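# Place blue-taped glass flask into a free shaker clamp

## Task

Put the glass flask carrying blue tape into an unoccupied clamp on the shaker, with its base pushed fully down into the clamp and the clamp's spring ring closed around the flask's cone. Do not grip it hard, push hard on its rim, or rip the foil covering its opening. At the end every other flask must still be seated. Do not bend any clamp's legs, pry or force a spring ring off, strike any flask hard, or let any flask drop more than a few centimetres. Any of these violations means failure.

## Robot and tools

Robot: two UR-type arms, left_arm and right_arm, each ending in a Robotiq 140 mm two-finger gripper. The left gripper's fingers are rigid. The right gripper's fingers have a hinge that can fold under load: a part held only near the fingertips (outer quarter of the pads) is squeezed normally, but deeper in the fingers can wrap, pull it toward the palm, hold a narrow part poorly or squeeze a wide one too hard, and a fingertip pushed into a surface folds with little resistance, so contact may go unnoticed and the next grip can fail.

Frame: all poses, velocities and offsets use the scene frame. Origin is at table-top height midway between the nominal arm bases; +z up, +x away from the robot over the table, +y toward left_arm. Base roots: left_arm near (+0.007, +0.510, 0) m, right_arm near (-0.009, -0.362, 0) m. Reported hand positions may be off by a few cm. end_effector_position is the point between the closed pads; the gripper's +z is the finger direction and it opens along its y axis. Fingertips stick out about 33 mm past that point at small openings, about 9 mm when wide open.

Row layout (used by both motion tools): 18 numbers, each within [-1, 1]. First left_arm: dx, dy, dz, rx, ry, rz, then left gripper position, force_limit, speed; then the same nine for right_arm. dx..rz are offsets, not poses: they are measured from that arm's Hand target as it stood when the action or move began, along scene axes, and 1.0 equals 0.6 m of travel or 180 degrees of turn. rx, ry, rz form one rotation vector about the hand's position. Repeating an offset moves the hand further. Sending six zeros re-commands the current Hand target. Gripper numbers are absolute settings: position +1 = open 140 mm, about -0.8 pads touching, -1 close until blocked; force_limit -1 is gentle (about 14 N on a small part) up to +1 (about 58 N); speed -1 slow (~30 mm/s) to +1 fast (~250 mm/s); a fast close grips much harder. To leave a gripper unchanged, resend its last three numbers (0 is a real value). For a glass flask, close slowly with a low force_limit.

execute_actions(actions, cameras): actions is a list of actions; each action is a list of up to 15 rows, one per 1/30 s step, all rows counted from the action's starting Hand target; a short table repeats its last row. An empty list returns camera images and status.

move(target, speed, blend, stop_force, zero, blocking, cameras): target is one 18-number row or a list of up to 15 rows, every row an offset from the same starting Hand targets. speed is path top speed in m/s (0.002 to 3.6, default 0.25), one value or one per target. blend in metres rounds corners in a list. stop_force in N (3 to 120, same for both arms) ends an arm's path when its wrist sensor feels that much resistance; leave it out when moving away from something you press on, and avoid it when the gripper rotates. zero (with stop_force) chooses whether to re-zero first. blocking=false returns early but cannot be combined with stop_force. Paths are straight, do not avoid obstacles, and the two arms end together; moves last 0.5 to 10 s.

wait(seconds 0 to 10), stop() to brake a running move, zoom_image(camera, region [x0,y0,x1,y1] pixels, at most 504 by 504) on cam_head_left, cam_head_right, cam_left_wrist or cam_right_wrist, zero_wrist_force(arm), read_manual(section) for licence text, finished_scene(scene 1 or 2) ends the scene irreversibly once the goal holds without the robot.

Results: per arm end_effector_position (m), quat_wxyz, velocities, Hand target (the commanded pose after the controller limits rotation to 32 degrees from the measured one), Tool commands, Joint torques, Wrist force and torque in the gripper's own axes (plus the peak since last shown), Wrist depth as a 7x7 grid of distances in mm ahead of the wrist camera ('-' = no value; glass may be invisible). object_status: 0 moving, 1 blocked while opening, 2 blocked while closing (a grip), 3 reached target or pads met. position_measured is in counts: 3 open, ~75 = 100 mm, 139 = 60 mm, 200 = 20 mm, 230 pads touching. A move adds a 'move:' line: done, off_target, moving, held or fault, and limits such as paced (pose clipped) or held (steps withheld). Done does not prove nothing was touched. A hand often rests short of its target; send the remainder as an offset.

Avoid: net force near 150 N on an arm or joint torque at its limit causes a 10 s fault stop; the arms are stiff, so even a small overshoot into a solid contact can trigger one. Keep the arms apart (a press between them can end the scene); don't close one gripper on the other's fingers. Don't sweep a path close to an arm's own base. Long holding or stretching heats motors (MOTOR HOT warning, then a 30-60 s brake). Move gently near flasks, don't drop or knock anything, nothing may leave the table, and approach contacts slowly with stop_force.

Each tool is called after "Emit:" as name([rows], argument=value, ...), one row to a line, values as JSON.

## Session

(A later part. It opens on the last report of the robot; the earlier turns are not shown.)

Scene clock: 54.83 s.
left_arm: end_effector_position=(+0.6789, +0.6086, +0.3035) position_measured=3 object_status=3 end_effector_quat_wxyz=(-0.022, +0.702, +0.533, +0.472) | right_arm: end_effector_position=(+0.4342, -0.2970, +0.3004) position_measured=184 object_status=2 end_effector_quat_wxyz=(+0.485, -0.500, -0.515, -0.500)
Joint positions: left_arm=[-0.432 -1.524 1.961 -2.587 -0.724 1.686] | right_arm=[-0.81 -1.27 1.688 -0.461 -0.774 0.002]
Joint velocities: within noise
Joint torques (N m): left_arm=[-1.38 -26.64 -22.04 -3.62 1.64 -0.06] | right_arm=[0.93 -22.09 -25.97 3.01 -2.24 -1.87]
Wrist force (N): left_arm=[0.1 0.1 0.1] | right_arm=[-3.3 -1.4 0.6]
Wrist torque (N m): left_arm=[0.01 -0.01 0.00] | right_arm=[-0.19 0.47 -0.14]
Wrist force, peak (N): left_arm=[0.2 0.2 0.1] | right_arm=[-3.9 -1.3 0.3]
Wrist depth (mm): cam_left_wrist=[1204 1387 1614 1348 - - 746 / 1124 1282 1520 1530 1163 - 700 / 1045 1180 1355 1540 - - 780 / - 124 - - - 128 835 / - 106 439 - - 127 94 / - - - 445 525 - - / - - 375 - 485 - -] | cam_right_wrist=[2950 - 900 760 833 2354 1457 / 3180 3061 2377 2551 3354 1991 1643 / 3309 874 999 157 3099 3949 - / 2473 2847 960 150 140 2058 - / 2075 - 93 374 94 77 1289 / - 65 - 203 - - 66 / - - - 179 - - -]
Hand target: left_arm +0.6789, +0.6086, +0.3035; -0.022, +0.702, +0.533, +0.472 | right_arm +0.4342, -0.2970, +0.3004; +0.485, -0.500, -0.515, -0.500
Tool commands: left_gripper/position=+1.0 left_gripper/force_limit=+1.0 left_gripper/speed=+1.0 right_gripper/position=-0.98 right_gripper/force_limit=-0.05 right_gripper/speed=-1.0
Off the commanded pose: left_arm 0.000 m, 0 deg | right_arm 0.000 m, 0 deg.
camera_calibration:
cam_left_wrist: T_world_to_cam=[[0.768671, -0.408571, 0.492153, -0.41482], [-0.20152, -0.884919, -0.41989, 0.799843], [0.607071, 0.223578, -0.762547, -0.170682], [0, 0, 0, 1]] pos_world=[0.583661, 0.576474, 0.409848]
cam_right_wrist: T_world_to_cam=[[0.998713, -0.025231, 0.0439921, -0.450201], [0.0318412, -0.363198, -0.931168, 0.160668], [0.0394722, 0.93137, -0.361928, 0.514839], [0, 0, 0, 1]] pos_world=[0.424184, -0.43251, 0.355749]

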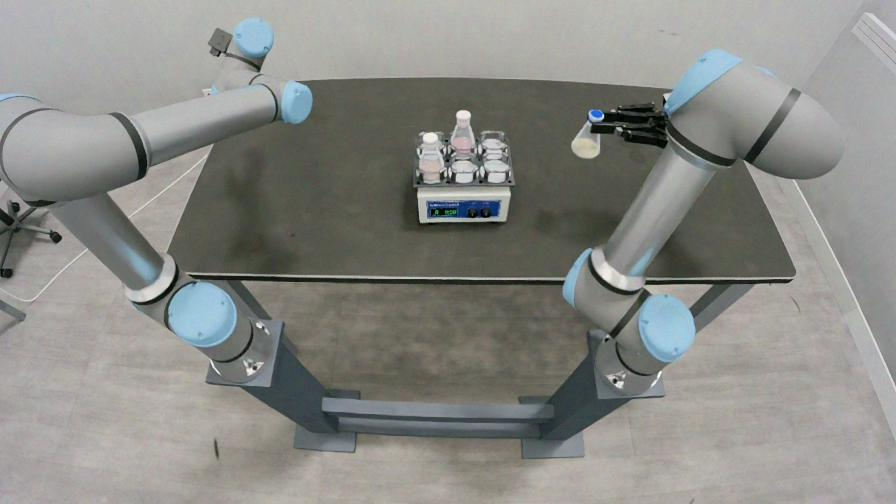

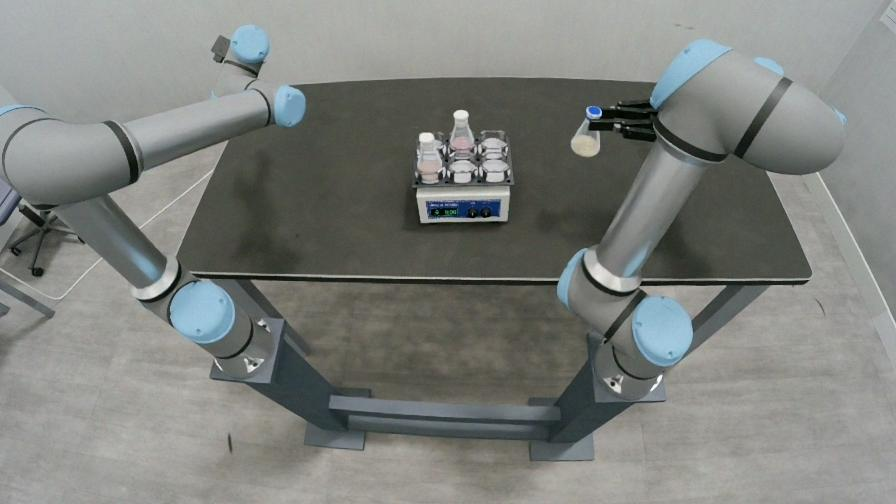

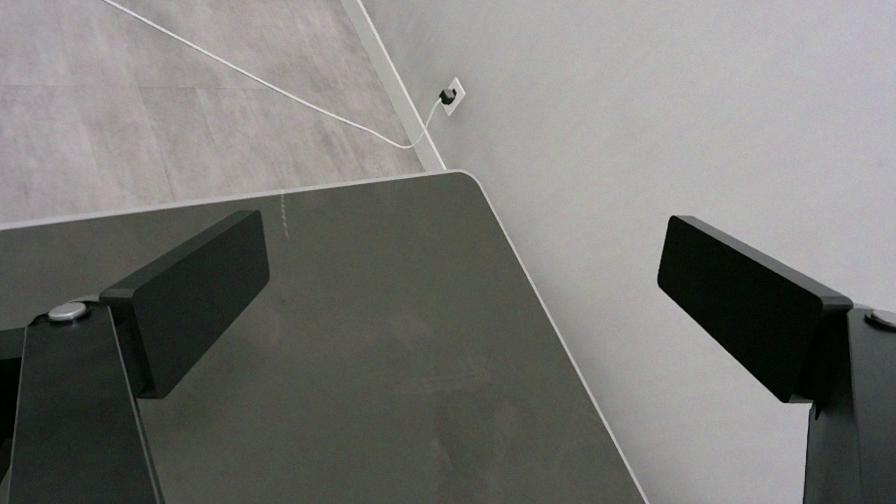

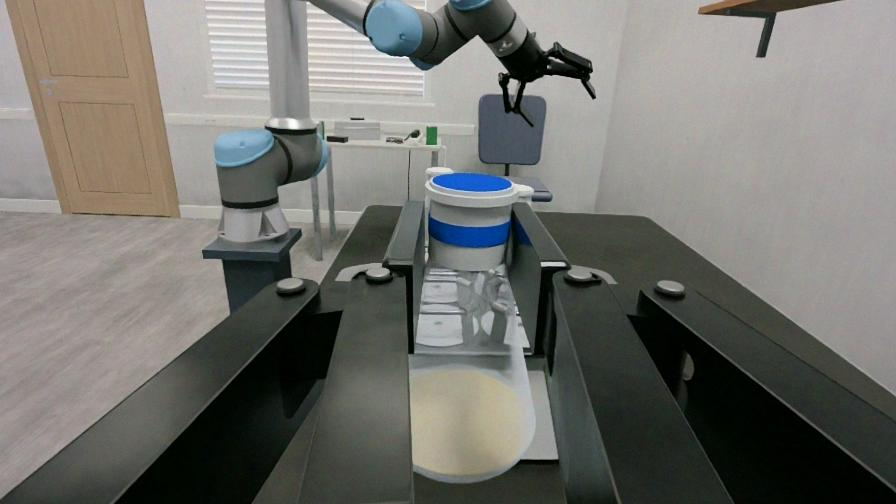

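Emit:
move(target=[0,0,0,0,0,0,1,1,1,-0.007,0.325,-0.0,0,0,0,-0.98,-0.05,-1], speed=0.12, cameras=["cam_head_left","cam_head_right","cam_right_wrist"])

Emit:
zoom_image(camera="cam_head_right", region=[400, 85, 540, 205])

Emit:
zoom_image(camera="cam_head_left", region=[400, 85, 540, 205])

Emit:
zoom_image(camera="cam_right_wrist", region=[330, 160, 610, 500])

Scene clock: 63.23 s.
left_arm: end_effector_position=(+0.6789, +0.6086, +0.3035) position_measured=3 object_status=3 end_effector_quat_wxyz=(-0.022, +0.702, +0.533, +0.472) | right_arm: end_effector_position=(+0.4300, -0.1021, +0.3005) position_measured=184 object_status=2 end_effector_quat_wxyz=(+0.485, -0.500, -0.515, -0.500)
Joint positions: left_arm=[-0.432 -1.524 1.961 -2.587 -0.724 1.686] | right_arm=[-0.459 -1.425 1.884 -0.533 -0.424 0.039]
Joint torques (N m): left_arm=[-1.39 -25.5 -21.68 -3.65 1.47 -0.01] | right_arm=[8.08 -15.66 -26.08 2.12 0.28 -1.94]
Wrist force (N): left_arm=[0.1 0.1 0.0] | right_arm=[-3.5 -1.5 0.4]
Wrist torque (N m): left_arm=[0.03 -0.03 -0.01] | right_arm=[-0.21 0.55 -0.22]
Wrist force, peak (N): left_arm=[0.2 0.3 0.1] | right_arm=[-3.4 -1.7 2.1]
Wrist depth (mm): cam_left_wrist=[1186 1387 1670 - 1078 875 - / 1119 1296 1540 1420 - - - / 1027 1180 1455 1625 - - - / - 124 449 - - 128 - / - 106 408 - - - 94 / - 98 388 425 501 - - / - 325 360 385 447 - -] | cam_right_wrist=[2986 777 544 573 643 2267 1484 / 2915 2633 2915 3710 787 - 1391 / 2986 720 2377 157 2721 - - / 2782 735 2814 149 126 1774 - / 2024 - 92 321 94 78 1383 / - 65 - 203 - - 63 / - - - 179 - - -]
Hand target: left_arm +0.6789, +0.6086, +0.3035; -0.022, +0.702, +0.533, +0.472 | right_arm +0.4300, -0.1020, +0.3004; +0.485, -0.500, -0.515, -0.500
Off the commanded pose: left_arm 0.000 m, 0 deg | right_arm 0.000 m, 0 deg.
move: done
camera_calibration:
cam_right_wrist: T_world_to_cam=[[0.998714, -0.0250972, 0.0440488, -0.441078], [0.0319389, -0.363282, -0.931131, 0.231516], [0.039371, 0.931341, -0.362014, 0.333547], [0, 0, 0, 1]] pos_world=[0.419984, -0.23761, 0.355749]
Images, in order (width x height): cam_head_left 896x504, cam_head_right 896x504, cam_right_wrist 896x504.

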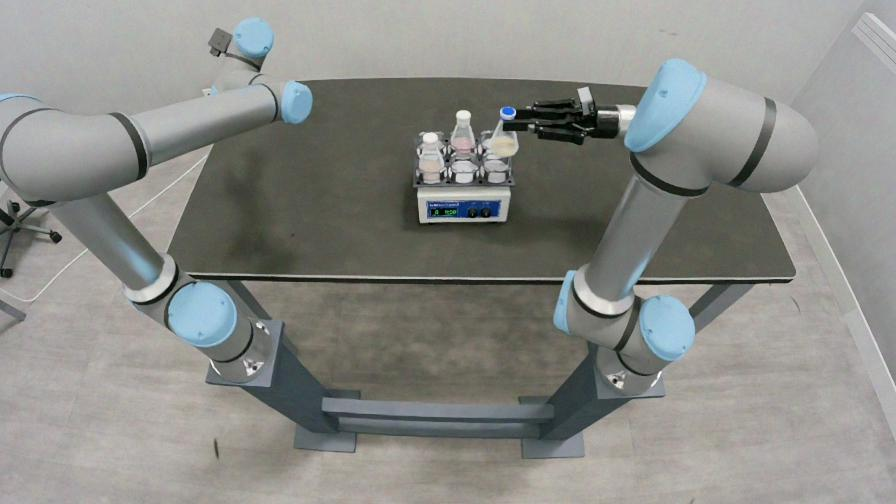

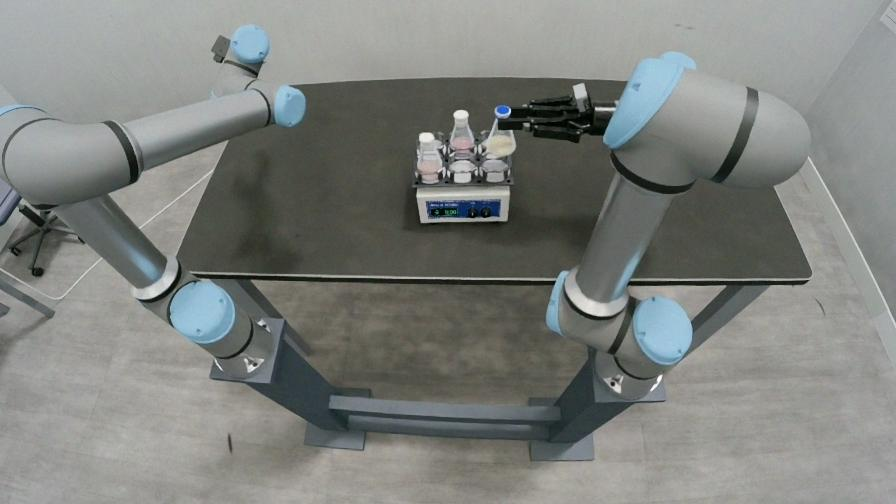

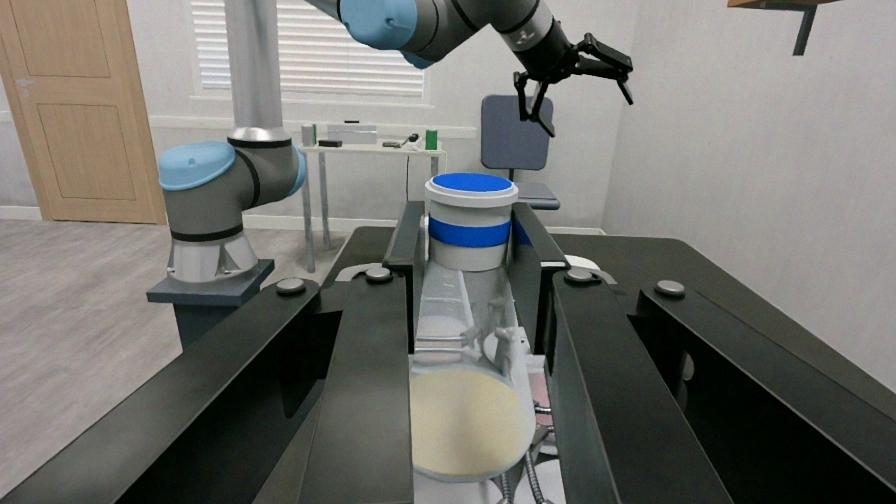

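Scaled by 3.600 from the camera's 896x504 image, which has a finer 1280x720 frame.

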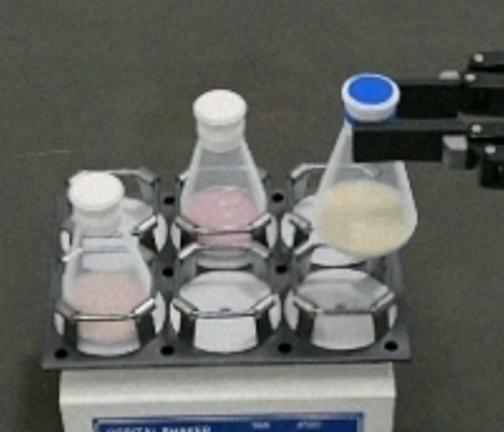

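Scaled by 3.600 from the camera's 896x504 image, which has a finer 1280x720 frame.

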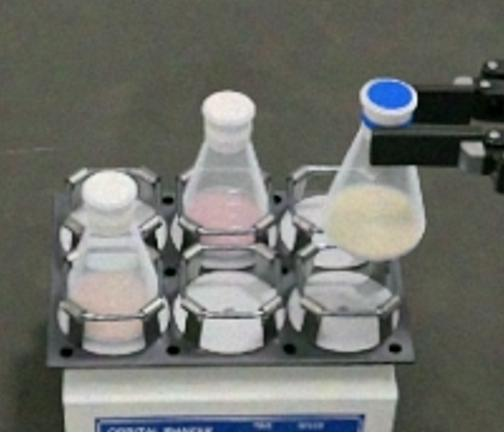

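Scaled by 1.482 from the camera's 896x504 image, which has a finer 1280x720 frame.

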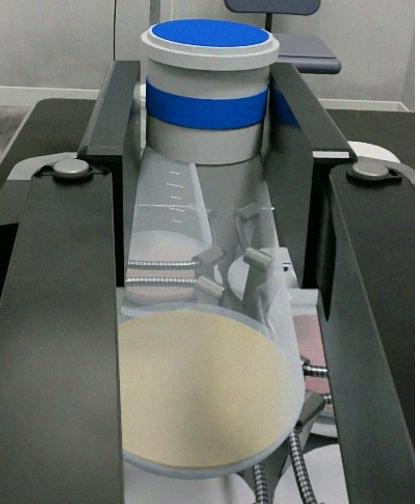

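Emit:
move([
  [0,0,0,0,0,0,1,1,1,-0.0225,0.0258,0,0,0,0,-0.98,-0.05,-1],
  [0,0,0,0,0,0,1,1,1,-0.0225,0.0258,-0.0517,0,0,0,-0.98,-0.05,-1],
], speed=0.08, cameras=["cam_head_left","cam_head_right","cam_right_wrist"])

Emit:
zoom_image(camera="cam_head_right", region=[440, 95, 530, 195])

Emit:
zoom_image(camera="cam_head_left", region=[440, 95, 530, 195])

Emit:
zoom_image(camera="cam_right_wrist", region=[330, 160, 610, 500])

Scene clock: 70.63 s.
left_arm: end_effector_position=(+0.6789, +0.6086, +0.3035) position_measured=3 object_status=3 end_effector_quat_wxyz=(-0.022, +0.702, +0.533, +0.472) | right_arm: end_effector_position=(+0.4165, -0.0865, +0.2694) position_measured=184 object_status=2 end_effector_quat_wxyz=(+0.485, -0.500, -0.514, -0.500)
Joint positions: left_arm=[-0.432 -1.524 1.961 -2.587 -0.724 1.686] | right_arm=[-0.437 -1.423 1.972 -0.626 -0.403 0.043]
Joint torques (N m): left_arm=[-1.09 -26.42 -23.11 -3.66 1.71 0] | right_arm=[-10.24 -41.91 -22.41 0.28 -1 1.09]
Wrist force (N): left_arm=[0.0 0.1 0.1] | right_arm=[-3.4 -1.3 0.4]
Wrist torque (N m): left_arm=[0.02 0.00 0.00] | right_arm=[-0.17 0.52 -0.24]
Wrist force, peak (N): left_arm=[0.1 0.2 0.2] | right_arm=[-5.4 -1.2 0.1]
Wrist depth (mm): cam_left_wrist=[1204 1473 1682 1647 - - 730 / 1119 1303 1511 1530 - 956 744 / 1050 1163 1355 591 1157 905 778 / - 117 464 555 - 128 841 / - 106 402 - 1174 - 94 / - - - 462 527 - - / - - - - - - -] | cam_right_wrist=[2751 - - 571 641 2167 1457 / 2915 800 850 3099 2524 - - / 3099 698 808 158 2499 1814 - / 2691 720 2881 150 139 - 1415 / 1975 - 92 308 94 78 - / - 65 - 204 - - - / - - - 173 - - -]
Hand target: left_arm +0.6789, +0.6086, +0.3035; -0.022, +0.702, +0.533, +0.472 | right_arm +0.4165, -0.0865, +0.2694; +0.485, -0.500, -0.515, -0.500
Off the commanded pose: left_arm 0.000 m, 0 deg | right_arm 0.000 m, 0 deg.
move: done
camera_calibration:
cam_right_wrist: T_world_to_cam=[[0.998731, -0.0251616, 0.0436345, -0.425724], [0.0315382, -0.363071, -0.931228, 0.20899], [0.0392736, 0.931422, -0.361816, 0.30832], [0, 0, 0, 1]] pos_world=[0.406484, -0.22201, 0.324749]
Images, in order (width x height): cam_head_left 896x504, cam_head_right 896x504, cam_right_wrist 896x504.

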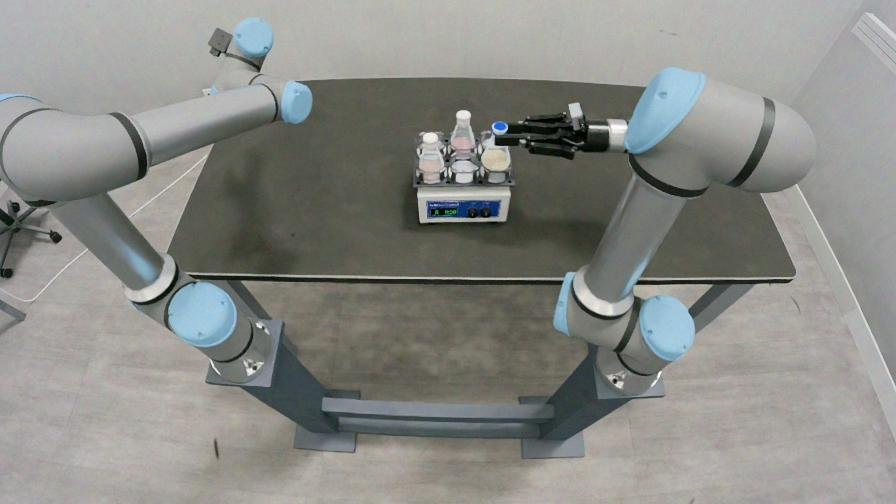

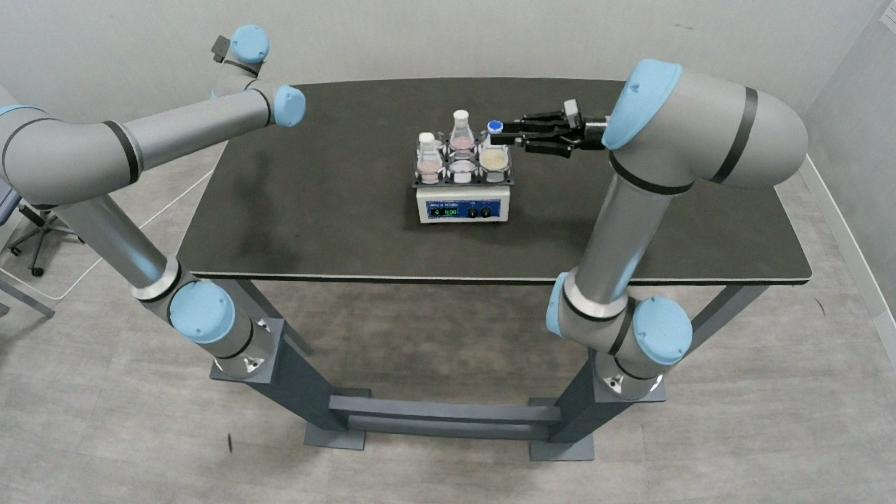

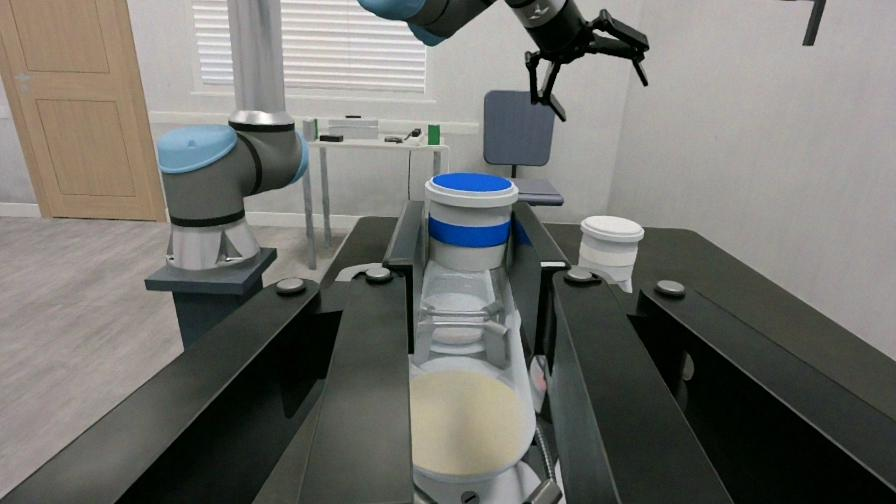

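Scaled by 5.040 from the camera's 896x504 image, which has a finer 1280x720 frame.

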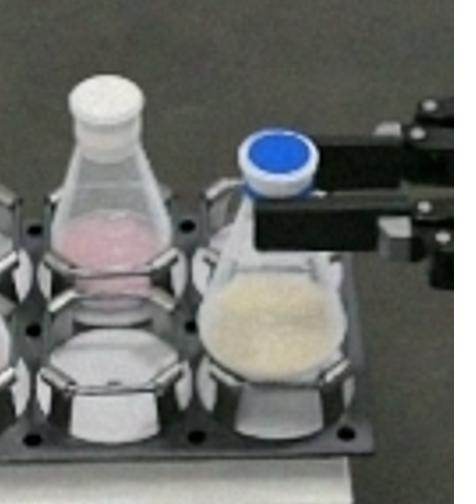

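Scaled by 5.040 from the camera's 896x504 image, which has a finer 1280x720 frame.

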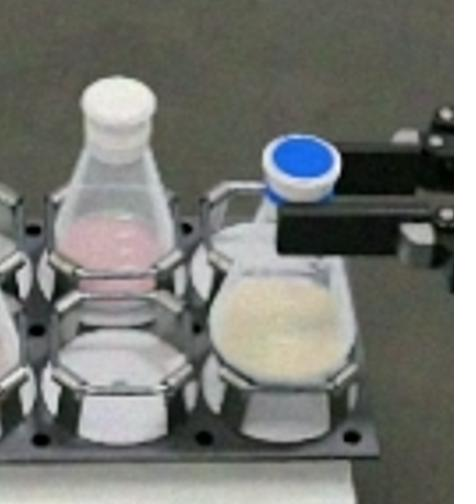

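Scaled by 1.482 from the camera's 896x504 image, which has a finer 1280x720 frame.

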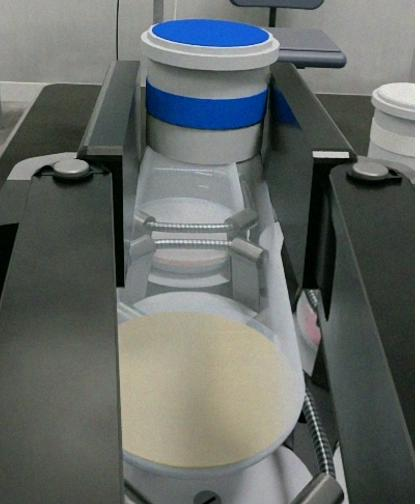

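Emit:
move(target=[0,0,0,0,0,0,1,1,1,0.0,0,-0.04,0,0,0,-0.98,-0.05,-1], speed=0.025, stop_force=10)

Scene clock: 74.47 s.
left_arm: end_effector_position=(+0.6789, +0.6086, +0.3035) position_measured=3 object_status=3 end_effector_quat_wxyz=(-0.022, +0.702, +0.533, +0.472) | right_arm: end_effector_position=(+0.4166, -0.0866, +0.2642) position_measured=184 object_status=2 end_effector_quat_wxyz=(+0.485, -0.500, -0.515, -0.500)
Joint positions: left_arm=[-0.432 -1.524 1.961 -2.587 -0.724 1.686] | right_arm=[-0.438 -1.416 1.979 -0.641 -0.403 0.043]
Joint torques (N m): left_arm=[-1.66 -25.74 -22.21 -3.53 1.62 0.13] | right_arm=[11.14 -42.91 -23.1 -1.32 -2.77 -1.43]
Wrist force (N): left_arm=[0.1 0.0 0.1] | right_arm=[-0.8 -2.9 -0.4]
Wrist torque (N m): left_arm=[0.00 -0.02 0.00] | right_arm=[-0.62 0.61 -0.23]
Wrist force, peak (N): left_arm=[0.3 -0.1 0.3] | right_arm=[30.5 4.2 -7.4]
Wrist depth (mm): cam_left_wrist=[1198 1371 1647 - - - - / 1108 1268 1492 1719 - - - / 1040 1174 1420 1340 - - - / - 124 444 509 - 128 - / - 106 - - 1210 127 94 / - 99 - - - - - / - 325 - - 494 1157 -] | cam_right_wrist=[2881 718 - 567 649 2093 1309 / 2915 2915 841 2401 3309 2040 1282 / 3139 700 897 154 2332 2206 1440 / 2782 722 2751 150 139 1737 - / 1991 - 93 306 94 78 - / - 65 - 203 - - - / - - - 179 - - -]
Hand target: left_arm +0.6789, +0.6086, +0.3035; -0.022, +0.702, +0.533, +0.472 | right_arm +0.4165, -0.0865, +0.2642; +0.485, -0.500, -0.515, -0.500 (not the last commanded pose)
Off the commanded pose: left_arm 0.000 m, 0 deg | right_arm 0.019 m, 0 deg.
move: contact (right_arm)

Emit:
move([
  [0,0,0,0,0,0,1,1,1,0.0,0,0.0167,0,0,0,-0.98,-0.05,-1],
  [0,0,0,0,0,0,1,1,1,0.0247,0,0.0133,0,0.0667,0,-0.98,-0.05,-1],
], speed=0.06)

Emit:
move(target=[0,0,0,0,0,0,1,1,1,0,0,-0.04,0,0,0,-0.98,-0.05,-1], speed=0.02, stop_force=12, cameras=["cam_head_right","cam_right_wrist"])

Emit:
zoom_image(camera="cam_head_right", region=[440, 95, 530, 195])

Emit:
zoom_image(camera="cam_right_wrist", region=[330, 160, 610, 500])

Scene clock: 82.57 s.
left_arm: end_effector_position=(+0.6789, +0.6086, +0.3035) position_measured=3 object_status=3 end_effector_quat_wxyz=(-0.022, +0.702, +0.533, +0.472) | right_arm: end_effector_position=(+0.4314, -0.0865, +0.2722) position_measured=184 object_status=2 end_effector_quat_wxyz=(+0.536, -0.550, -0.461, -0.445) end_effector_velocity=(+0.000, +0.000, +0.000) end_effector_angular_velocity=(+0.000, -0.005, +0.000)
Joint positions: left_arm=[-0.432 -1.524 1.961 -2.587 -0.724 1.686] | right_arm=[-0.422 -1.388 1.922 -0.612 -0.393 0.253]
Joint velocities: left_arm=[within noise] | right_arm=[0 0 0 -0.001 0 -0.005]
Joint torques (N m): left_arm=[-2.14 -26.27 -21.78 -3.64 1.71 0.06] | right_arm=[2.53 -42.06 -9.13 -0.82 2.35 -1.91]
Wrist force (N): left_arm=[-0.1 0.1 0.2] | right_arm=[-4.4 -2.9 0.5]
Wrist torque (N m): left_arm=[0.02 0.01 0.00] | right_arm=[-0.57 0.71 -0.14]
Wrist force, peak (N): left_arm=[-0.1 0.4 0.2] | right_arm=[-4.6 -3.9 0.4]
Wrist depth (mm): cam_left_wrist=[1192 1387 1603 1446 1242 - - / 1119 1262 1520 1355 1289 - 799 / 1045 1192 1438 1446 1204 1018 812 / - 116 - - - 127 672 / - 106 - 495 1192 127 94 / - - - - 1009 - - / - - - - - - -] | cam_right_wrist=[2915 2751 504 580 669 - 1530 / 2721 756 2782 3354 2246 2751 1511 / 3354 787 833 156 2332 - 1530 / 4222 742 813 150 138 - - / 2986 - 92 320 94 78 496 / - 65 - 203 - - - / - - - 179 - - -]
Hand target: left_arm +0.6789, +0.6086, +0.3035; -0.022, +0.702, +0.533, +0.472 | right_arm +0.4314, -0.0865, +0.2722; +0.536, -0.550, -0.461, -0.445
Off the commanded pose: left_arm 0.000 m, 0 deg | right_arm 0.000 m, 0 deg.
move: done

Scene clock: 84.13 s.
left_arm: end_effector_position=(+0.6789, +0.6086, +0.3035) position_measured=3 object_status=3 end_effector_quat_wxyz=(-0.022, +0.702, +0.533, +0.472) | right_arm: end_effector_position=(+0.4314, -0.0866, +0.2604) position_measured=184 object_status=2 end_effector_quat_wxyz=(+0.536, -0.550, -0.461, -0.445)
Joint positions: left_arm=[-0.432 -1.524 1.961 -2.587 -0.724 1.686] | right_arm=[-0.422 -1.373 1.938 -0.644 -0.393 0.253]
Joint torques (N m): left_arm=[-2.26 -25.95 -21.95 -3.66 1.79 -0.05] | right_arm=[12.2 -43.32 -22.2 -1.92 -1.32 -1.68]
Wrist force (N): left_arm=[-0.1 -0.1 -0.1] | right_arm=[5.4 -3.5 -2.2]
Wrist torque (N m): left_arm=[-0.01 0.02 0.00] | right_arm=[-0.58 0.51 -0.04]
Wrist force, peak (N): left_arm=[0.0 0.1 0.4] | right_arm=[25.4 -3.1 -8.0]
Wrist depth (mm): cam_left_wrist=[1216 1395 1647 - - - - / 1124 1275 1492 - - - - / 1036 1192 1429 - 1157 941 - / 346 117 - - - 128 770 / - 106 - - - - 94 / - - - - - - - / - - - 401 - - -] | cam_right_wrist=[2751 2721 440 628 655 1762 1449 / 2986 3549 3023 3222 2950 - - / 3023 782 2401 156 235 900 - / 3309 749 777 150 138 - - / 2950 - 93 301 94 78 - / - 65 - 203 - - 66 / - - - 173 - - -]
Hand target: left_arm +0.6789, +0.6086, +0.3035; -0.022, +0.702, +0.533, +0.472 | right_arm +0.4314, -0.0865, +0.2604; +0.536, -0.550, -0.461, -0.445 (not the last commanded pose)
Off the commanded pose: left_arm 0.000 m, 0 deg | right_arm 0.012 m, 0 deg.
move: contact (right_arm)
camera_calibration:
cam_right_wrist: T_world_to_cam=[[0.986056, -0.0253087, -0.16448, -0.380549], [-0.162359, -0.363222, -0.917447, 0.28011], [-0.0365234, 0.931359, -0.362266, 0.337379], [0, 0, 0, 1]] pos_world=[0.433043, -0.22211, 0.316614]
Images, in order (width x height): cam_head_right 896x504, cam_right_wrist 896x504.

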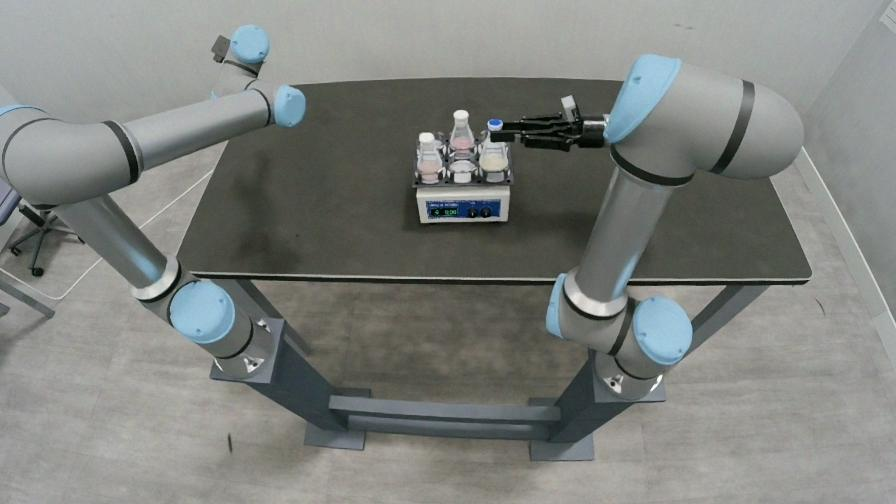

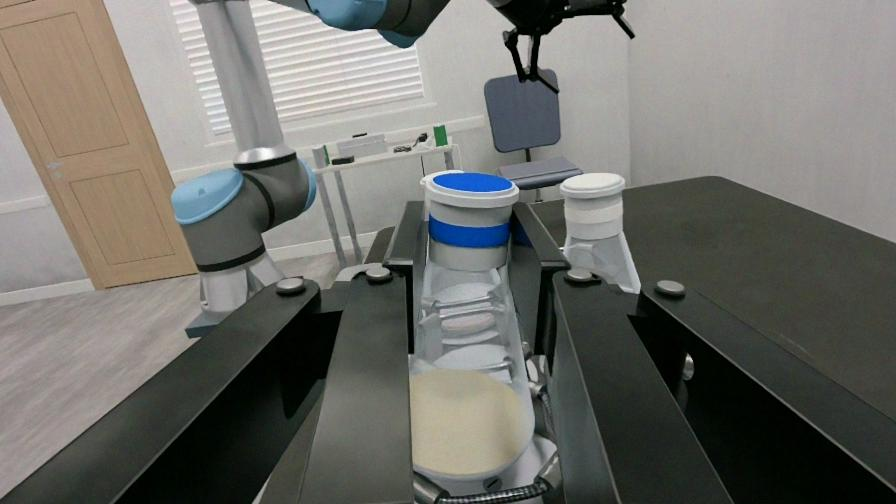

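Scaled by 5.040 from the camera's 896x504 image, which has a finer 1280x720 frame.

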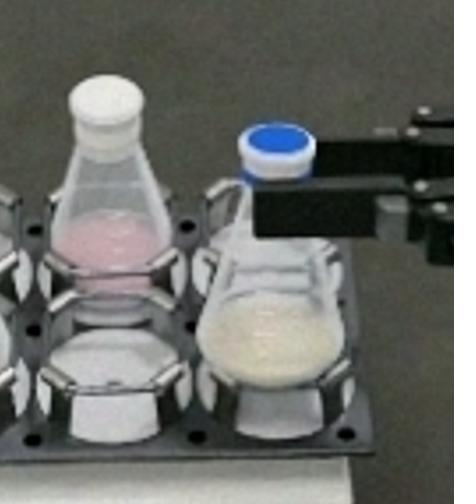

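Scaled by 1.482 from the camera's 896x504 image, which has a finer 1280x720 frame.

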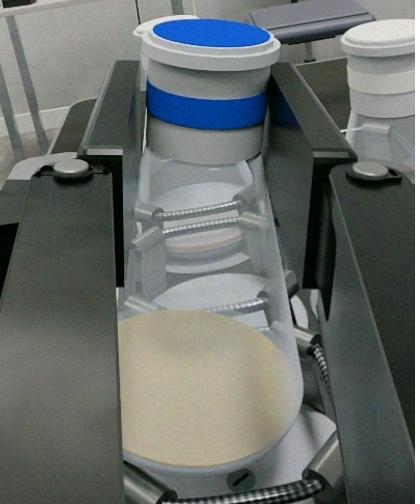

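Emit:
move(target=[0,0,0,0,0,0,1,1,1,0.0075,0,-0.0017,0,0,0,-0.98,-0.05,-1], speed=0.02, stop_force=18)

Scene clock: 86.93 s.
left_arm: end_effector_position=(+0.6789, +0.6086, +0.3035) position_measured=3 object_status=3 end_effector_quat_wxyz=(-0.022, +0.702, +0.533, +0.472) | right_arm: end_effector_position=(+0.4359, -0.0865, +0.2594) position_measured=184 object_status=2 end_effector_quat_wxyz=(+0.536, -0.550, -0.461, -0.445)
Joint positions: left_arm=[-0.432 -1.524 1.961 -2.587 -0.724 1.686] | right_arm=[-0.418 -1.362 1.927 -0.644 -0.389 0.254]
Joint torques (N m): left_arm=[-1.65 -25.62 -22.22 -3.54 1.61 -0.1] | right_arm=[-8.39 -46.19 -7.36 0.94 -2.04 -0.64]
Wrist force (N): left_arm=[0.1 0.0 0.2] | right_arm=[-2.0 -3.9 -0.1]
Wrist torque (N m): left_arm=[0.00 -0.03 0.00] | right_arm=[-0.56 0.52 -0.15]
Wrist force, peak (N): left_arm=[0.1 0.4 -0.1] | right_arm=[4.0 -6.1 -1.9]
Wrist depth (mm): cam_left_wrist=[1192 1403 1647 - - - - / 1119 1282 1501 1625 1204 872 - / 1040 1180 1455 1719 - - 755 / - 124 - 529 1216 128 - / - 106 - 495 1180 - 94 / - 336 - 459 - - - / - 322 - 414 - - -] | cam_right_wrist=[2782 731 - 614 644 1677 1296 / 2847 792 2881 2751 3061 1928 - / 3139 792 884 159 238 2950 1560 / 3180 738 119 151 137 - - / 3061 - 93 304 94 87 493 / - 65 - 203 - - - / - - - 172 - - -]
Hand target: left_arm +0.6789, +0.6086, +0.3035; -0.022, +0.702, +0.533, +0.472 | right_arm +0.4359, -0.0865, +0.2594; +0.536, -0.550, -0.461, -0.445
Off the commanded pose: left_arm 0.000 m, 0 deg | right_arm 0.000 m, 0 deg.
move: done

Emit:
move(target=[0,0,0,0,0,0,1,1,1,0,0,-0.025,0,0,0,-0.98,-0.05,-1], speed=0.02, stop_force=14)

Scene clock: 88.37 s.
left_arm: end_effector_position=(+0.6789, +0.6086, +0.3035) position_measured=3 object_status=3 end_effector_quat_wxyz=(-0.022, +0.702, +0.533, +0.472) | right_arm: end_effector_position=(+0.4358, -0.0865, +0.2584) position_measured=184 object_status=2 end_effector_quat_wxyz=(+0.536, -0.550, -0.461, -0.445)
Joint positions: left_arm=[-0.432 -1.524 1.961 -2.587 -0.724 1.686] | right_arm=[-0.418 -1.361 1.929 -0.647 -0.389 0.254]
Joint torques (N m): left_arm=[-1.37 -26.25 -22.03 -3.54 1.93 0.16] | right_arm=[8.4 -35.52 -21.08 -2.39 -2.05 -0.56]
Wrist force (N): left_arm=[-0.1 0.1 -0.1] | right_arm=[10.0 -4.1 -3.4]
Wrist torque (N m): left_arm=[0.02 0.02 0.00] | right_arm=[-0.62 0.28 -0.04]
Wrist force, peak (N): left_arm=[0.2 0.1 -0.2] | right_arm=[31.4 -3.3 -9.5]
Wrist depth (mm): cam_left_wrist=[1198 1492 1659 - - - - / 1114 1268 1511 - 1083 - - / 1045 1180 1363 - - - - / - 117 457 529 - 127 783 / - 106 - 483 - 127 94 / - - - - - - - / - 320 - - - - -] | cam_right_wrist=[2881 729 3061 603 656 - 1415 / 3139 782 3767 2986 2661 2148 1302 / 3180 777 868 156 227 - 1309 / 3265 740 782 150 138 - - / 2881 - 93 299 94 77 474 / - 65 - 203 - - - / - - - 172 - - -]
Hand target: left_arm +0.6789, +0.6086, +0.3035; -0.022, +0.702, +0.533, +0.472 | right_arm +0.4358, -0.0865, +0.2584; +0.536, -0.550, -0.461, -0.445 (not the last commanded pose)
Off the commanded pose: left_arm 0.000 m, 0 deg | right_arm 0.014 m, 0 deg.
move: contact (right_arm)

Emit:
move([
  [0,0,0,0,0,0,1,1,1,0,0,0.004,0,0,0,-0.98,-0.05,-1],
  [0,0,0,0,0,0,1,1,1,0,-0.0067,0.003,0,0,0,-0.98,-0.05,-1],
], speed=0.03)

Emit:
move(target=[0,0,0,0,0,0,1,1,1,0,0,-0.025,0,0,0,-0.98,-0.05,-1], speed=0.02, stop_force=14, cameras=["cam_head_right","cam_right_wrist"])

Emit:
zoom_image(camera="cam_right_wrist", region=[330, 160, 610, 500])

Scene clock: 92.63 s.
left_arm: end_effector_position=(+0.6789, +0.6086, +0.3035) position_measured=3 object_status=3 end_effector_quat_wxyz=(-0.022, +0.702, +0.533, +0.472) | right_arm: end_effector_position=(+0.4357, -0.0906, +0.2603) position_measured=184 object_status=2 end_effector_quat_wxyz=(+0.536, -0.550, -0.461, -0.445) end_effector_velocity=(+0.001, +0.002, +0.000) end_effector_angular_velocity=(+0.000, +0.000, -0.002)
Joint positions: left_arm=[-0.432 -1.524 1.961 -2.587 -0.724 1.686] | right_arm=[-0.427 -1.362 1.925 -0.64 -0.398 0.252]
Joint velocities: left_arm=[within noise] | right_arm=[0.004 0 -0.001 0 0.007 0]
Joint torques (N m): left_arm=[-1.17 -25.82 -22.33 -3.53 1.86 0.07] | right_arm=[10.67 -19.32 -22.99 2.19 3.6 -0.43]
Wrist force (N): left_arm=[0.1 0.0 0.1] | right_arm=[-1.7 -4.1 0.4]
Wrist torque (N m): left_arm=[-0.01 -0.01 -0.01] | right_arm=[-0.81 0.16 -0.14]
Wrist force, peak (N): left_arm=[0.3 0.2 0.1] | right_arm=[10.7 -4.0 -3.4]
Wrist depth (mm): cam_left_wrist=[1124 1387 1625 1303 1014 804 - / 1119 1268 1530 1464 1036 841 700 / 1050 1174 1438 1464 - - 744 / - 124 - 481 - 128 804 / - 106 397 - - - 94 / - 342 - 440 1371 - - / - - - 404 - 1108 -] | cam_right_wrist=[2847 747 - 638 658 2206 - / 2751 772 - 2499 2986 1975 1269 / 2986 787 871 156 240 - - / 3498 749 805 151 138 - - / 3449 - 92 301 94 78 - / - 65 - 203 - - - / - - - 172 - - -]
Hand target: left_arm +0.6789, +0.6086, +0.3035; -0.022, +0.702, +0.533, +0.472 | right_arm +0.4358, -0.0905, +0.2602; +0.536, -0.550, -0.461, -0.445
Off the commanded pose: left_arm 0.000 m, 0 deg | right_arm 0.000 m, 0 deg.
move: done

Scene clock: 93.73 s.
left_arm: end_effector_position=(+0.6789, +0.6086, +0.3035) position_measured=3 object_status=3 end_effector_quat_wxyz=(-0.022, +0.702, +0.533, +0.472) | right_arm: end_effector_position=(+0.4359, -0.0905, +0.2570) position_measured=184 object_status=2 end_effector_quat_wxyz=(+0.536, -0.550, -0.461, -0.445)
Joint positions: left_arm=[-0.432 -1.524 1.961 -2.587 -0.724 1.686] | right_arm=[-0.427 -1.357 1.929 -0.649 -0.398 0.252]
Joint torques (N m): left_arm=[-1.57 -26.96 -22.76 -3.55 1.62 0] | right_arm=[-6.85 -43.35 -23.41 -2.1 -3.37 -0.12]
Wrist force (N): left_arm=[0.2 -0.1 0.0] | right_arm=[8.3 -3.4 2.5]
Wrist torque (N m): left_arm=[-0.01 -0.03 0.00] | right_arm=[-0.81 -0.03 -0.08]
Wrist force, peak (N): left_arm=[0.1 0.1 0.3] | right_arm=[26.2 -2.4 7.2]
Wrist depth (mm): cam_left_wrist=[1174 1387 1592 - - - - / 1124 1282 1511 1473 1146 - - / 1059 1186 1363 591 1040 - - / - 117 446 535 1229 127 - / - 106 413 482 - 127 94 / - 106 383 - 525 - - / - - 355 - - - -] | cam_right_wrist=[2721 735 512 658 658 - 1324 / 2881 813 - 3949 2915 - - / 3061 3180 871 156 230 991 1324 / 3180 3222 763 150 138 - - / 2950 - 93 302 94 78 - / - 65 - 203 - - - / - - - 172 - - -]
Hand target: left_arm +0.6789, +0.6086, +0.3035; -0.022, +0.702, +0.533, +0.472 | right_arm +0.4359, -0.0906, +0.2570; +0.536, -0.550, -0.461, -0.445 (not the last commanded pose)
Off the commanded pose: left_arm 0.000 m, 0 deg | right_arm 0.012 m, 0 deg.
move: contact (right_arm)
camera_calibration:
cam_right_wrist: T_world_to_cam=[[0.986088, -0.0252359, -0.1643, -0.3856], [-0.162165, -0.363222, -0.917481, 0.276214], [-0.0365239, 0.931361, -0.362261, 0.339939], [0, 0, 0, 1]] pos_world=[0.437443, -0.22601, 0.313214]
Images, in order (width x height): cam_head_right 896x504, cam_right_wrist 896x504.

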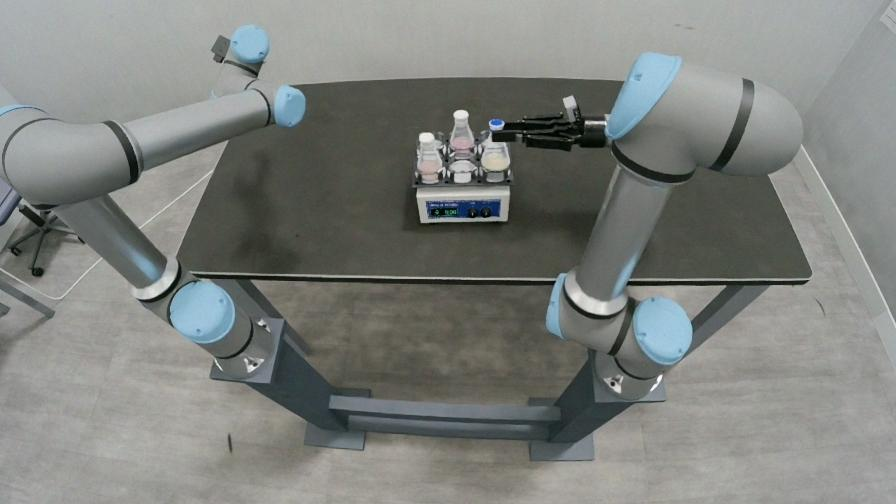

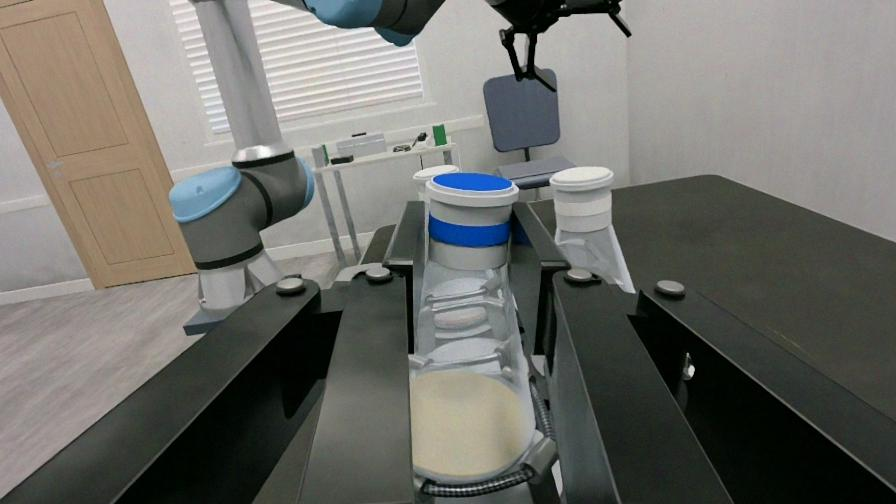

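Scaled by 1.482 from the camera's 896x504 image, which has a finer 1280x720 frame.

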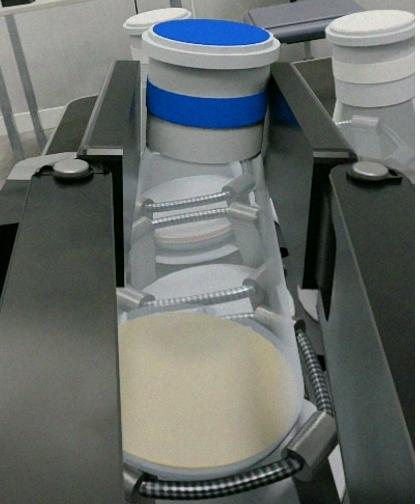

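Emit:
move([
  [0,0,0,0,0,0,1,1,1,0,0,0.003,0,0,0,-0.98,-0.05,-1],
  [0,0,0,0,0,0,1,1,1,0.0017,0.0033,0.003,0,0,0,-0.98,-0.05,-1],
], speed=0.03)

Emit:
move(target=[0,0,0,0,0,0,1,1,1,0,0,-0.025,0,0,0,-0.98,-0.05,-1], speed=0.02, stop_force=16)

Scene clock: 96.17 s.
left_arm: end_effector_position=(+0.6789, +0.6086, +0.3035) position_measured=3 object_status=3 end_effector_quat_wxyz=(-0.022, +0.702, +0.533, +0.472) | right_arm: end_effector_position=(+0.4370, -0.0885, +0.2589) position_measured=184 object_status=2 end_effector_quat_wxyz=(+0.536, -0.550, -0.461, -0.445)
Joint positions: left_arm=[-0.432 -1.524 1.961 -2.587 -0.724 1.686] | right_arm=[-0.421 -1.358 1.924 -0.645 -0.392 0.253]
Joint torques (N m): left_arm=[-1.83 -26.22 -21.74 -3.38 1.91 0.08] | right_arm=[-10.84 -18.02 -9.67 -0.96 -2.29 0]
Wrist force (N): left_arm=[0.1 0.1 0.1] | right_arm=[-1.3 -3.7 -1.1]
Wrist torque (N m): left_arm=[0.02 -0.03 0.00] | right_arm=[-0.66 0.13 -0.20]
Wrist force, peak (N): left_arm=[0.3 0.2 0.0] | right_arm=[8.5 -3.6 2.7]
Wrist depth (mm): cam_left_wrist=[1192 1379 1614 1420 1174 - 717 / 1119 1289 1511 1429 1379 - - / 1045 1174 1387 - - - - / - 124 435 - - 127 - / - 106 412 - - 128 94 / - 332 391 433 - - - / - - 364 369 - - -] | cam_right_wrist=[2782 724 455 567 665 1762 - / 2751 813 - 4620 2814 - 1540 / 3265 751 865 156 233 - 1457 / 3449 751 768 150 137 675 - / 2915 - 92 298 94 78 - / - 65 - 203 - - - / - - - 178 - - -]
Hand target: left_arm +0.6789, +0.6086, +0.3035; -0.022, +0.702, +0.533, +0.472 | right_arm +0.4369, -0.0886, +0.2588; +0.536, -0.550, -0.461, -0.445
Off the commanded pose: left_arm 0.000 m, 0 deg | right_arm 0.000 m, 0 deg.
move: done

Scene clock: 97.10 s.
left_arm: end_effector_position=(+0.6789, +0.6086, +0.3035) position_measured=3 object_status=3 end_effector_quat_wxyz=(-0.022, +0.702, +0.533, +0.472) | right_arm: end_effector_position=(+0.4369, -0.0886, +0.2563) position_measured=184 object_status=2 end_effector_quat_wxyz=(+0.536, -0.550, -0.461, -0.445)
Joint positions: left_arm=[-0.432 -1.524 1.961 -2.587 -0.724 1.686] | right_arm=[-0.421 -1.355 1.928 -0.651 -0.393 0.253]
Joint torques (N m): left_arm=[-1 -26.47 -22.13 -3.54 1.84 0.11] | right_arm=[13.61 -42.77 -20.65 -2.3 -2.47 1.13]
Wrist force (N): left_arm=[0.0 0.0 0.0] | right_arm=[12.6 -2.8 -5.0]
Wrist torque (N m): left_arm=[0.00 -0.01 0.00] | right_arm=[-0.65 -0.06 -0.09]
Wrist force, peak (N): left_arm=[0.2 0.2 0.2] | right_arm=[32.7 -1.1 -10.4]
Wrist depth (mm): cam_left_wrist=[1198 1395 1659 1560 1068 - - / 1114 1296 1511 1706 1103 - 773 / 1022 1163 1412 562 - - 741 / - 117 434 - - 127 - / - 106 - 510 545 - 94 / - - - 438 - - - / - - - 426 505 - -] | cam_right_wrist=[2721 742 - 3222 - - - / 2950 749 3180 2915 2751 - - / 3309 763 862 155 230 - - / 3498 753 777 149 138 - - / 2814 - 92 298 94 78 - / - 65 - 204 - - - / - - - 172 - - -]
Hand target: left_arm +0.6789, +0.6086, +0.3035; -0.022, +0.702, +0.533, +0.472 | right_arm +0.4369, -0.0886, +0.2563; +0.536, -0.550, -0.461, -0.445 (not the last commanded pose)
Off the commanded pose: left_arm 0.000 m, 0 deg | right_arm 0.012 m, 0 deg.
move: contact (right_arm)

Emit:
move(target=[0,0,0,0,0,0,1,1,1,-0.0165,-0.0017,-0.0050,0,-0.0333,0,-0.98,-0.05,-1], speed=0.03, stop_force=30)

Scene clock: 100.17 s.
left_arm: end_effector_position=(+0.6789, +0.6086, +0.3035) position_measured=3 object_status=3 end_effector_quat_wxyz=(-0.022, +0.702, +0.533, +0.472) | right_arm: end_effector_position=(+0.4331, -0.0890, +0.2551) position_measured=184 object_status=2 end_effector_quat_wxyz=(+0.526, -0.540, -0.472, -0.456)
Joint positions: left_arm=[-0.432 -1.524 1.961 -2.587 -0.724 1.686] | right_arm=[-0.426 -1.363 1.941 -0.657 -0.396 0.211]
Joint torques (N m): left_arm=[-2.14 -27.03 -22.05 -3.49 1.85 0.1] | right_arm=[23.47 0.32 -7.49 -3.21 -4.34 -1.92]
Wrist force (N): left_arm=[0.1 0.1 -0.1] | right_arm=[61.2 5.8 -16.1]
Wrist torque (N m): left_arm=[0.01 -0.01 0.00] | right_arm=[-0.83 0.97 0.26]
Wrist force, peak (N): left_arm=[0.4 0.1 0.0] | right_arm=[63.5 5.9 -16.6]
Wrist depth (mm): cam_left_wrist=[1210 1403 1659 1363 - 953 670 / 1163 1275 1482 1473 1129 - - / 1036 1180 1412 - - - - / 337 117 - 529 - 128 791 / - 106 416 482 - - 94 / - 325 - - - - - / - - 358 408 - 1114 -] | cam_right_wrist=[2782 742 - 572 636 - - / 3023 795 808 2605 2605 - - / 3139 753 859 154 2499 - 1475 / 3401 763 - 147 227 667 - / 2782 - 92 297 94 82 490 / - 65 - 202 - - - / - - - 177 - - -]
Hand target: left_arm +0.6789, +0.6086, +0.3035; -0.022, +0.702, +0.533, +0.472 | right_arm +0.4331, -0.0890, +0.2551; +0.526, -0.540, -0.472, -0.456 (not the last commanded pose)
Off the commanded pose: left_arm 0.000 m, 0 deg | right_arm 0.006 m, 4 deg.
move: contact (right_arm)

Emit:
move([
  [0,0,0,0,0,0,1,1,1,0,0,0.0033,0,0,0,-0.98,-0.05,-1],
  [0,0,0,0,0,0,1,1,1,0,-0.0037,0.0027,0,0,0,-0.98,-0.05,-1],
], speed=0.03, cameras=["cam_head_right","cam_right_wrist"])

Emit:
zoom_image(camera="cam_right_wrist", region=[370, 340, 590, 500])

Emit:
zoom_image(camera="cam_head_right", region=[460, 115, 530, 195])

Scene clock: 102.87 s.
left_arm: end_effector_position=(+0.6789, +0.6086, +0.3035) position_measured=3 object_status=3 end_effector_quat_wxyz=(-0.022, +0.702, +0.533, +0.472) | right_arm: end_effector_position=(+0.4330, -0.0913, +0.2568) position_measured=184 object_status=2 end_effector_quat_wxyz=(+0.526, -0.540, -0.472, -0.456)
Joint positions: left_arm=[-0.432 -1.524 1.961 -2.587 -0.724 1.686] | right_arm=[-0.431 -1.364 1.938 -0.651 -0.401 0.209]
Joint torques (N m): left_arm=[-0.86 -26.38 -22.55 -3.46 2.01 -0.14] | right_arm=[12.32 -12.31 -19.67 0.73 0.47 -0.37]
Wrist force (N): left_arm=[0.1 0.0 0.1] | right_arm=[14.4 1.2 1.6]
Wrist torque (N m): left_arm=[0.02 -0.01 -0.01] | right_arm=[-0.87 -0.02 -0.32]
Wrist force, peak (N): left_arm=[-0.2 0.3 0.0] | right_arm=[61.5 5.7 -16.2]
Wrist depth (mm): cam_left_wrist=[1235 1379 1636 1520 - - 768 / 1108 1282 1511 1571 - - - / 1045 1186 1429 - - 934 - / 340 117 444 - - 128 - / - 106 - - - 127 94 / - 346 368 - 506 - - / - 332 - - 476 - -] | cam_right_wrist=[2691 698 2499 2782 658 - 1737 / 2986 777 2814 2551 2661 - 1309 / 3309 708 878 154 2577 2661 - / 4296 753 765 148 138 - - / 2633 - 92 302 94 78 496 / - 65 - 201 - - 66 / - - - 172 - - -]
Hand target: left_arm +0.6789, +0.6086, +0.3035; -0.022, +0.702, +0.533, +0.472 | right_arm +0.4331, -0.0912, +0.2567; +0.526, -0.540, -0.472, -0.456
Off the commanded pose: left_arm 0.000 m, 0 deg | right_arm 0.000 m, 0 deg.
move: done
camera_calibration:
cam_right_wrist: T_world_to_cam=[[0.99217, -0.0252557, -0.122313, -0.396319], [-0.123093, -0.363395, -0.923467, 0.259906], [-0.021125, 0.931293, -0.363659, 0.334212], [0, 0, 0, 1]] pos_world=[0.432269, -0.22681, 0.313079]
Images, in order (width x height): cam_head_right 896x504, cam_right_wrist 896x504.

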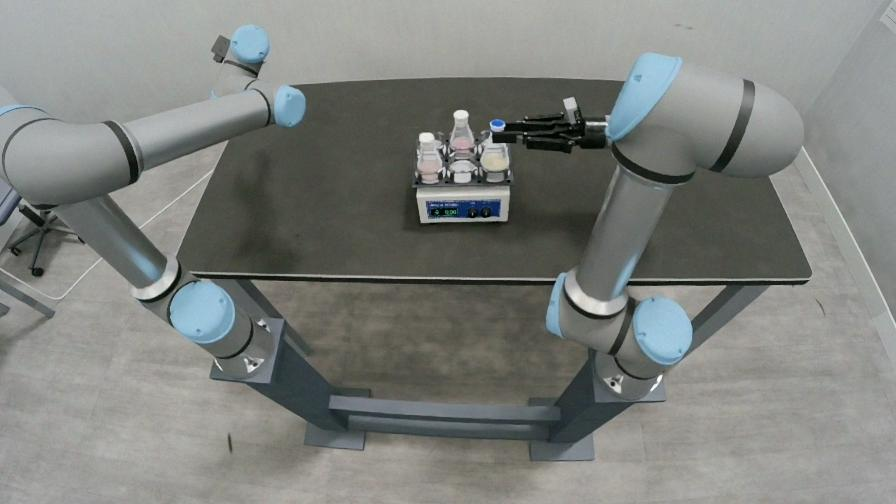

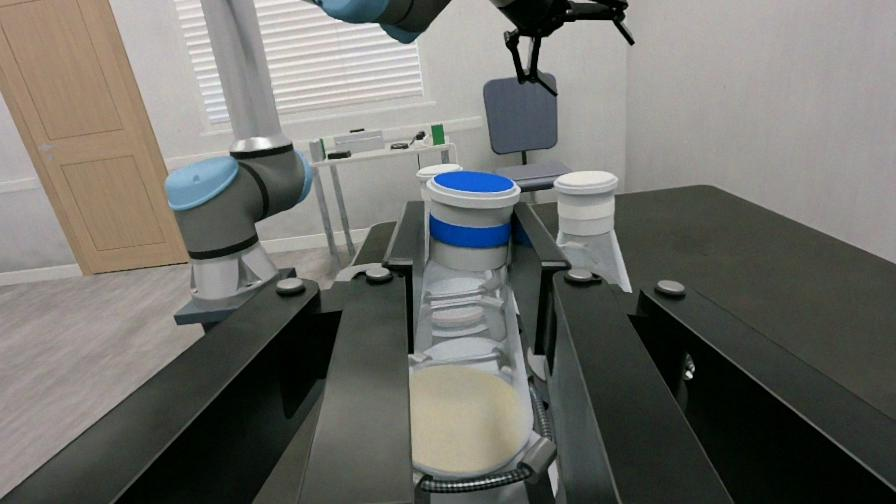

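Scaled by 2.291 from the camera's 896x504 image, which has a finer 1280x720 frame.

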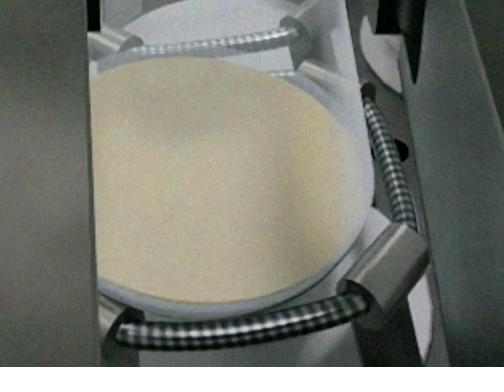

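Scaled by 6.300 from the camera's 896x504 image, which has a finer 1280x720 frame.

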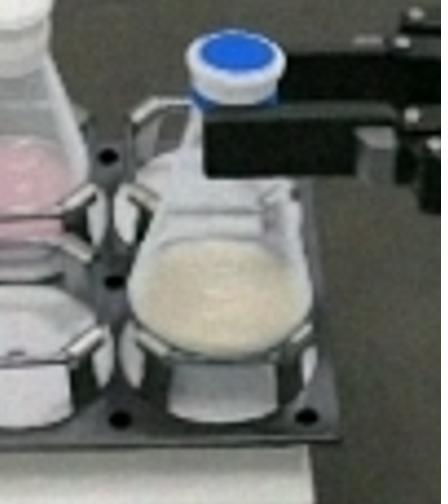

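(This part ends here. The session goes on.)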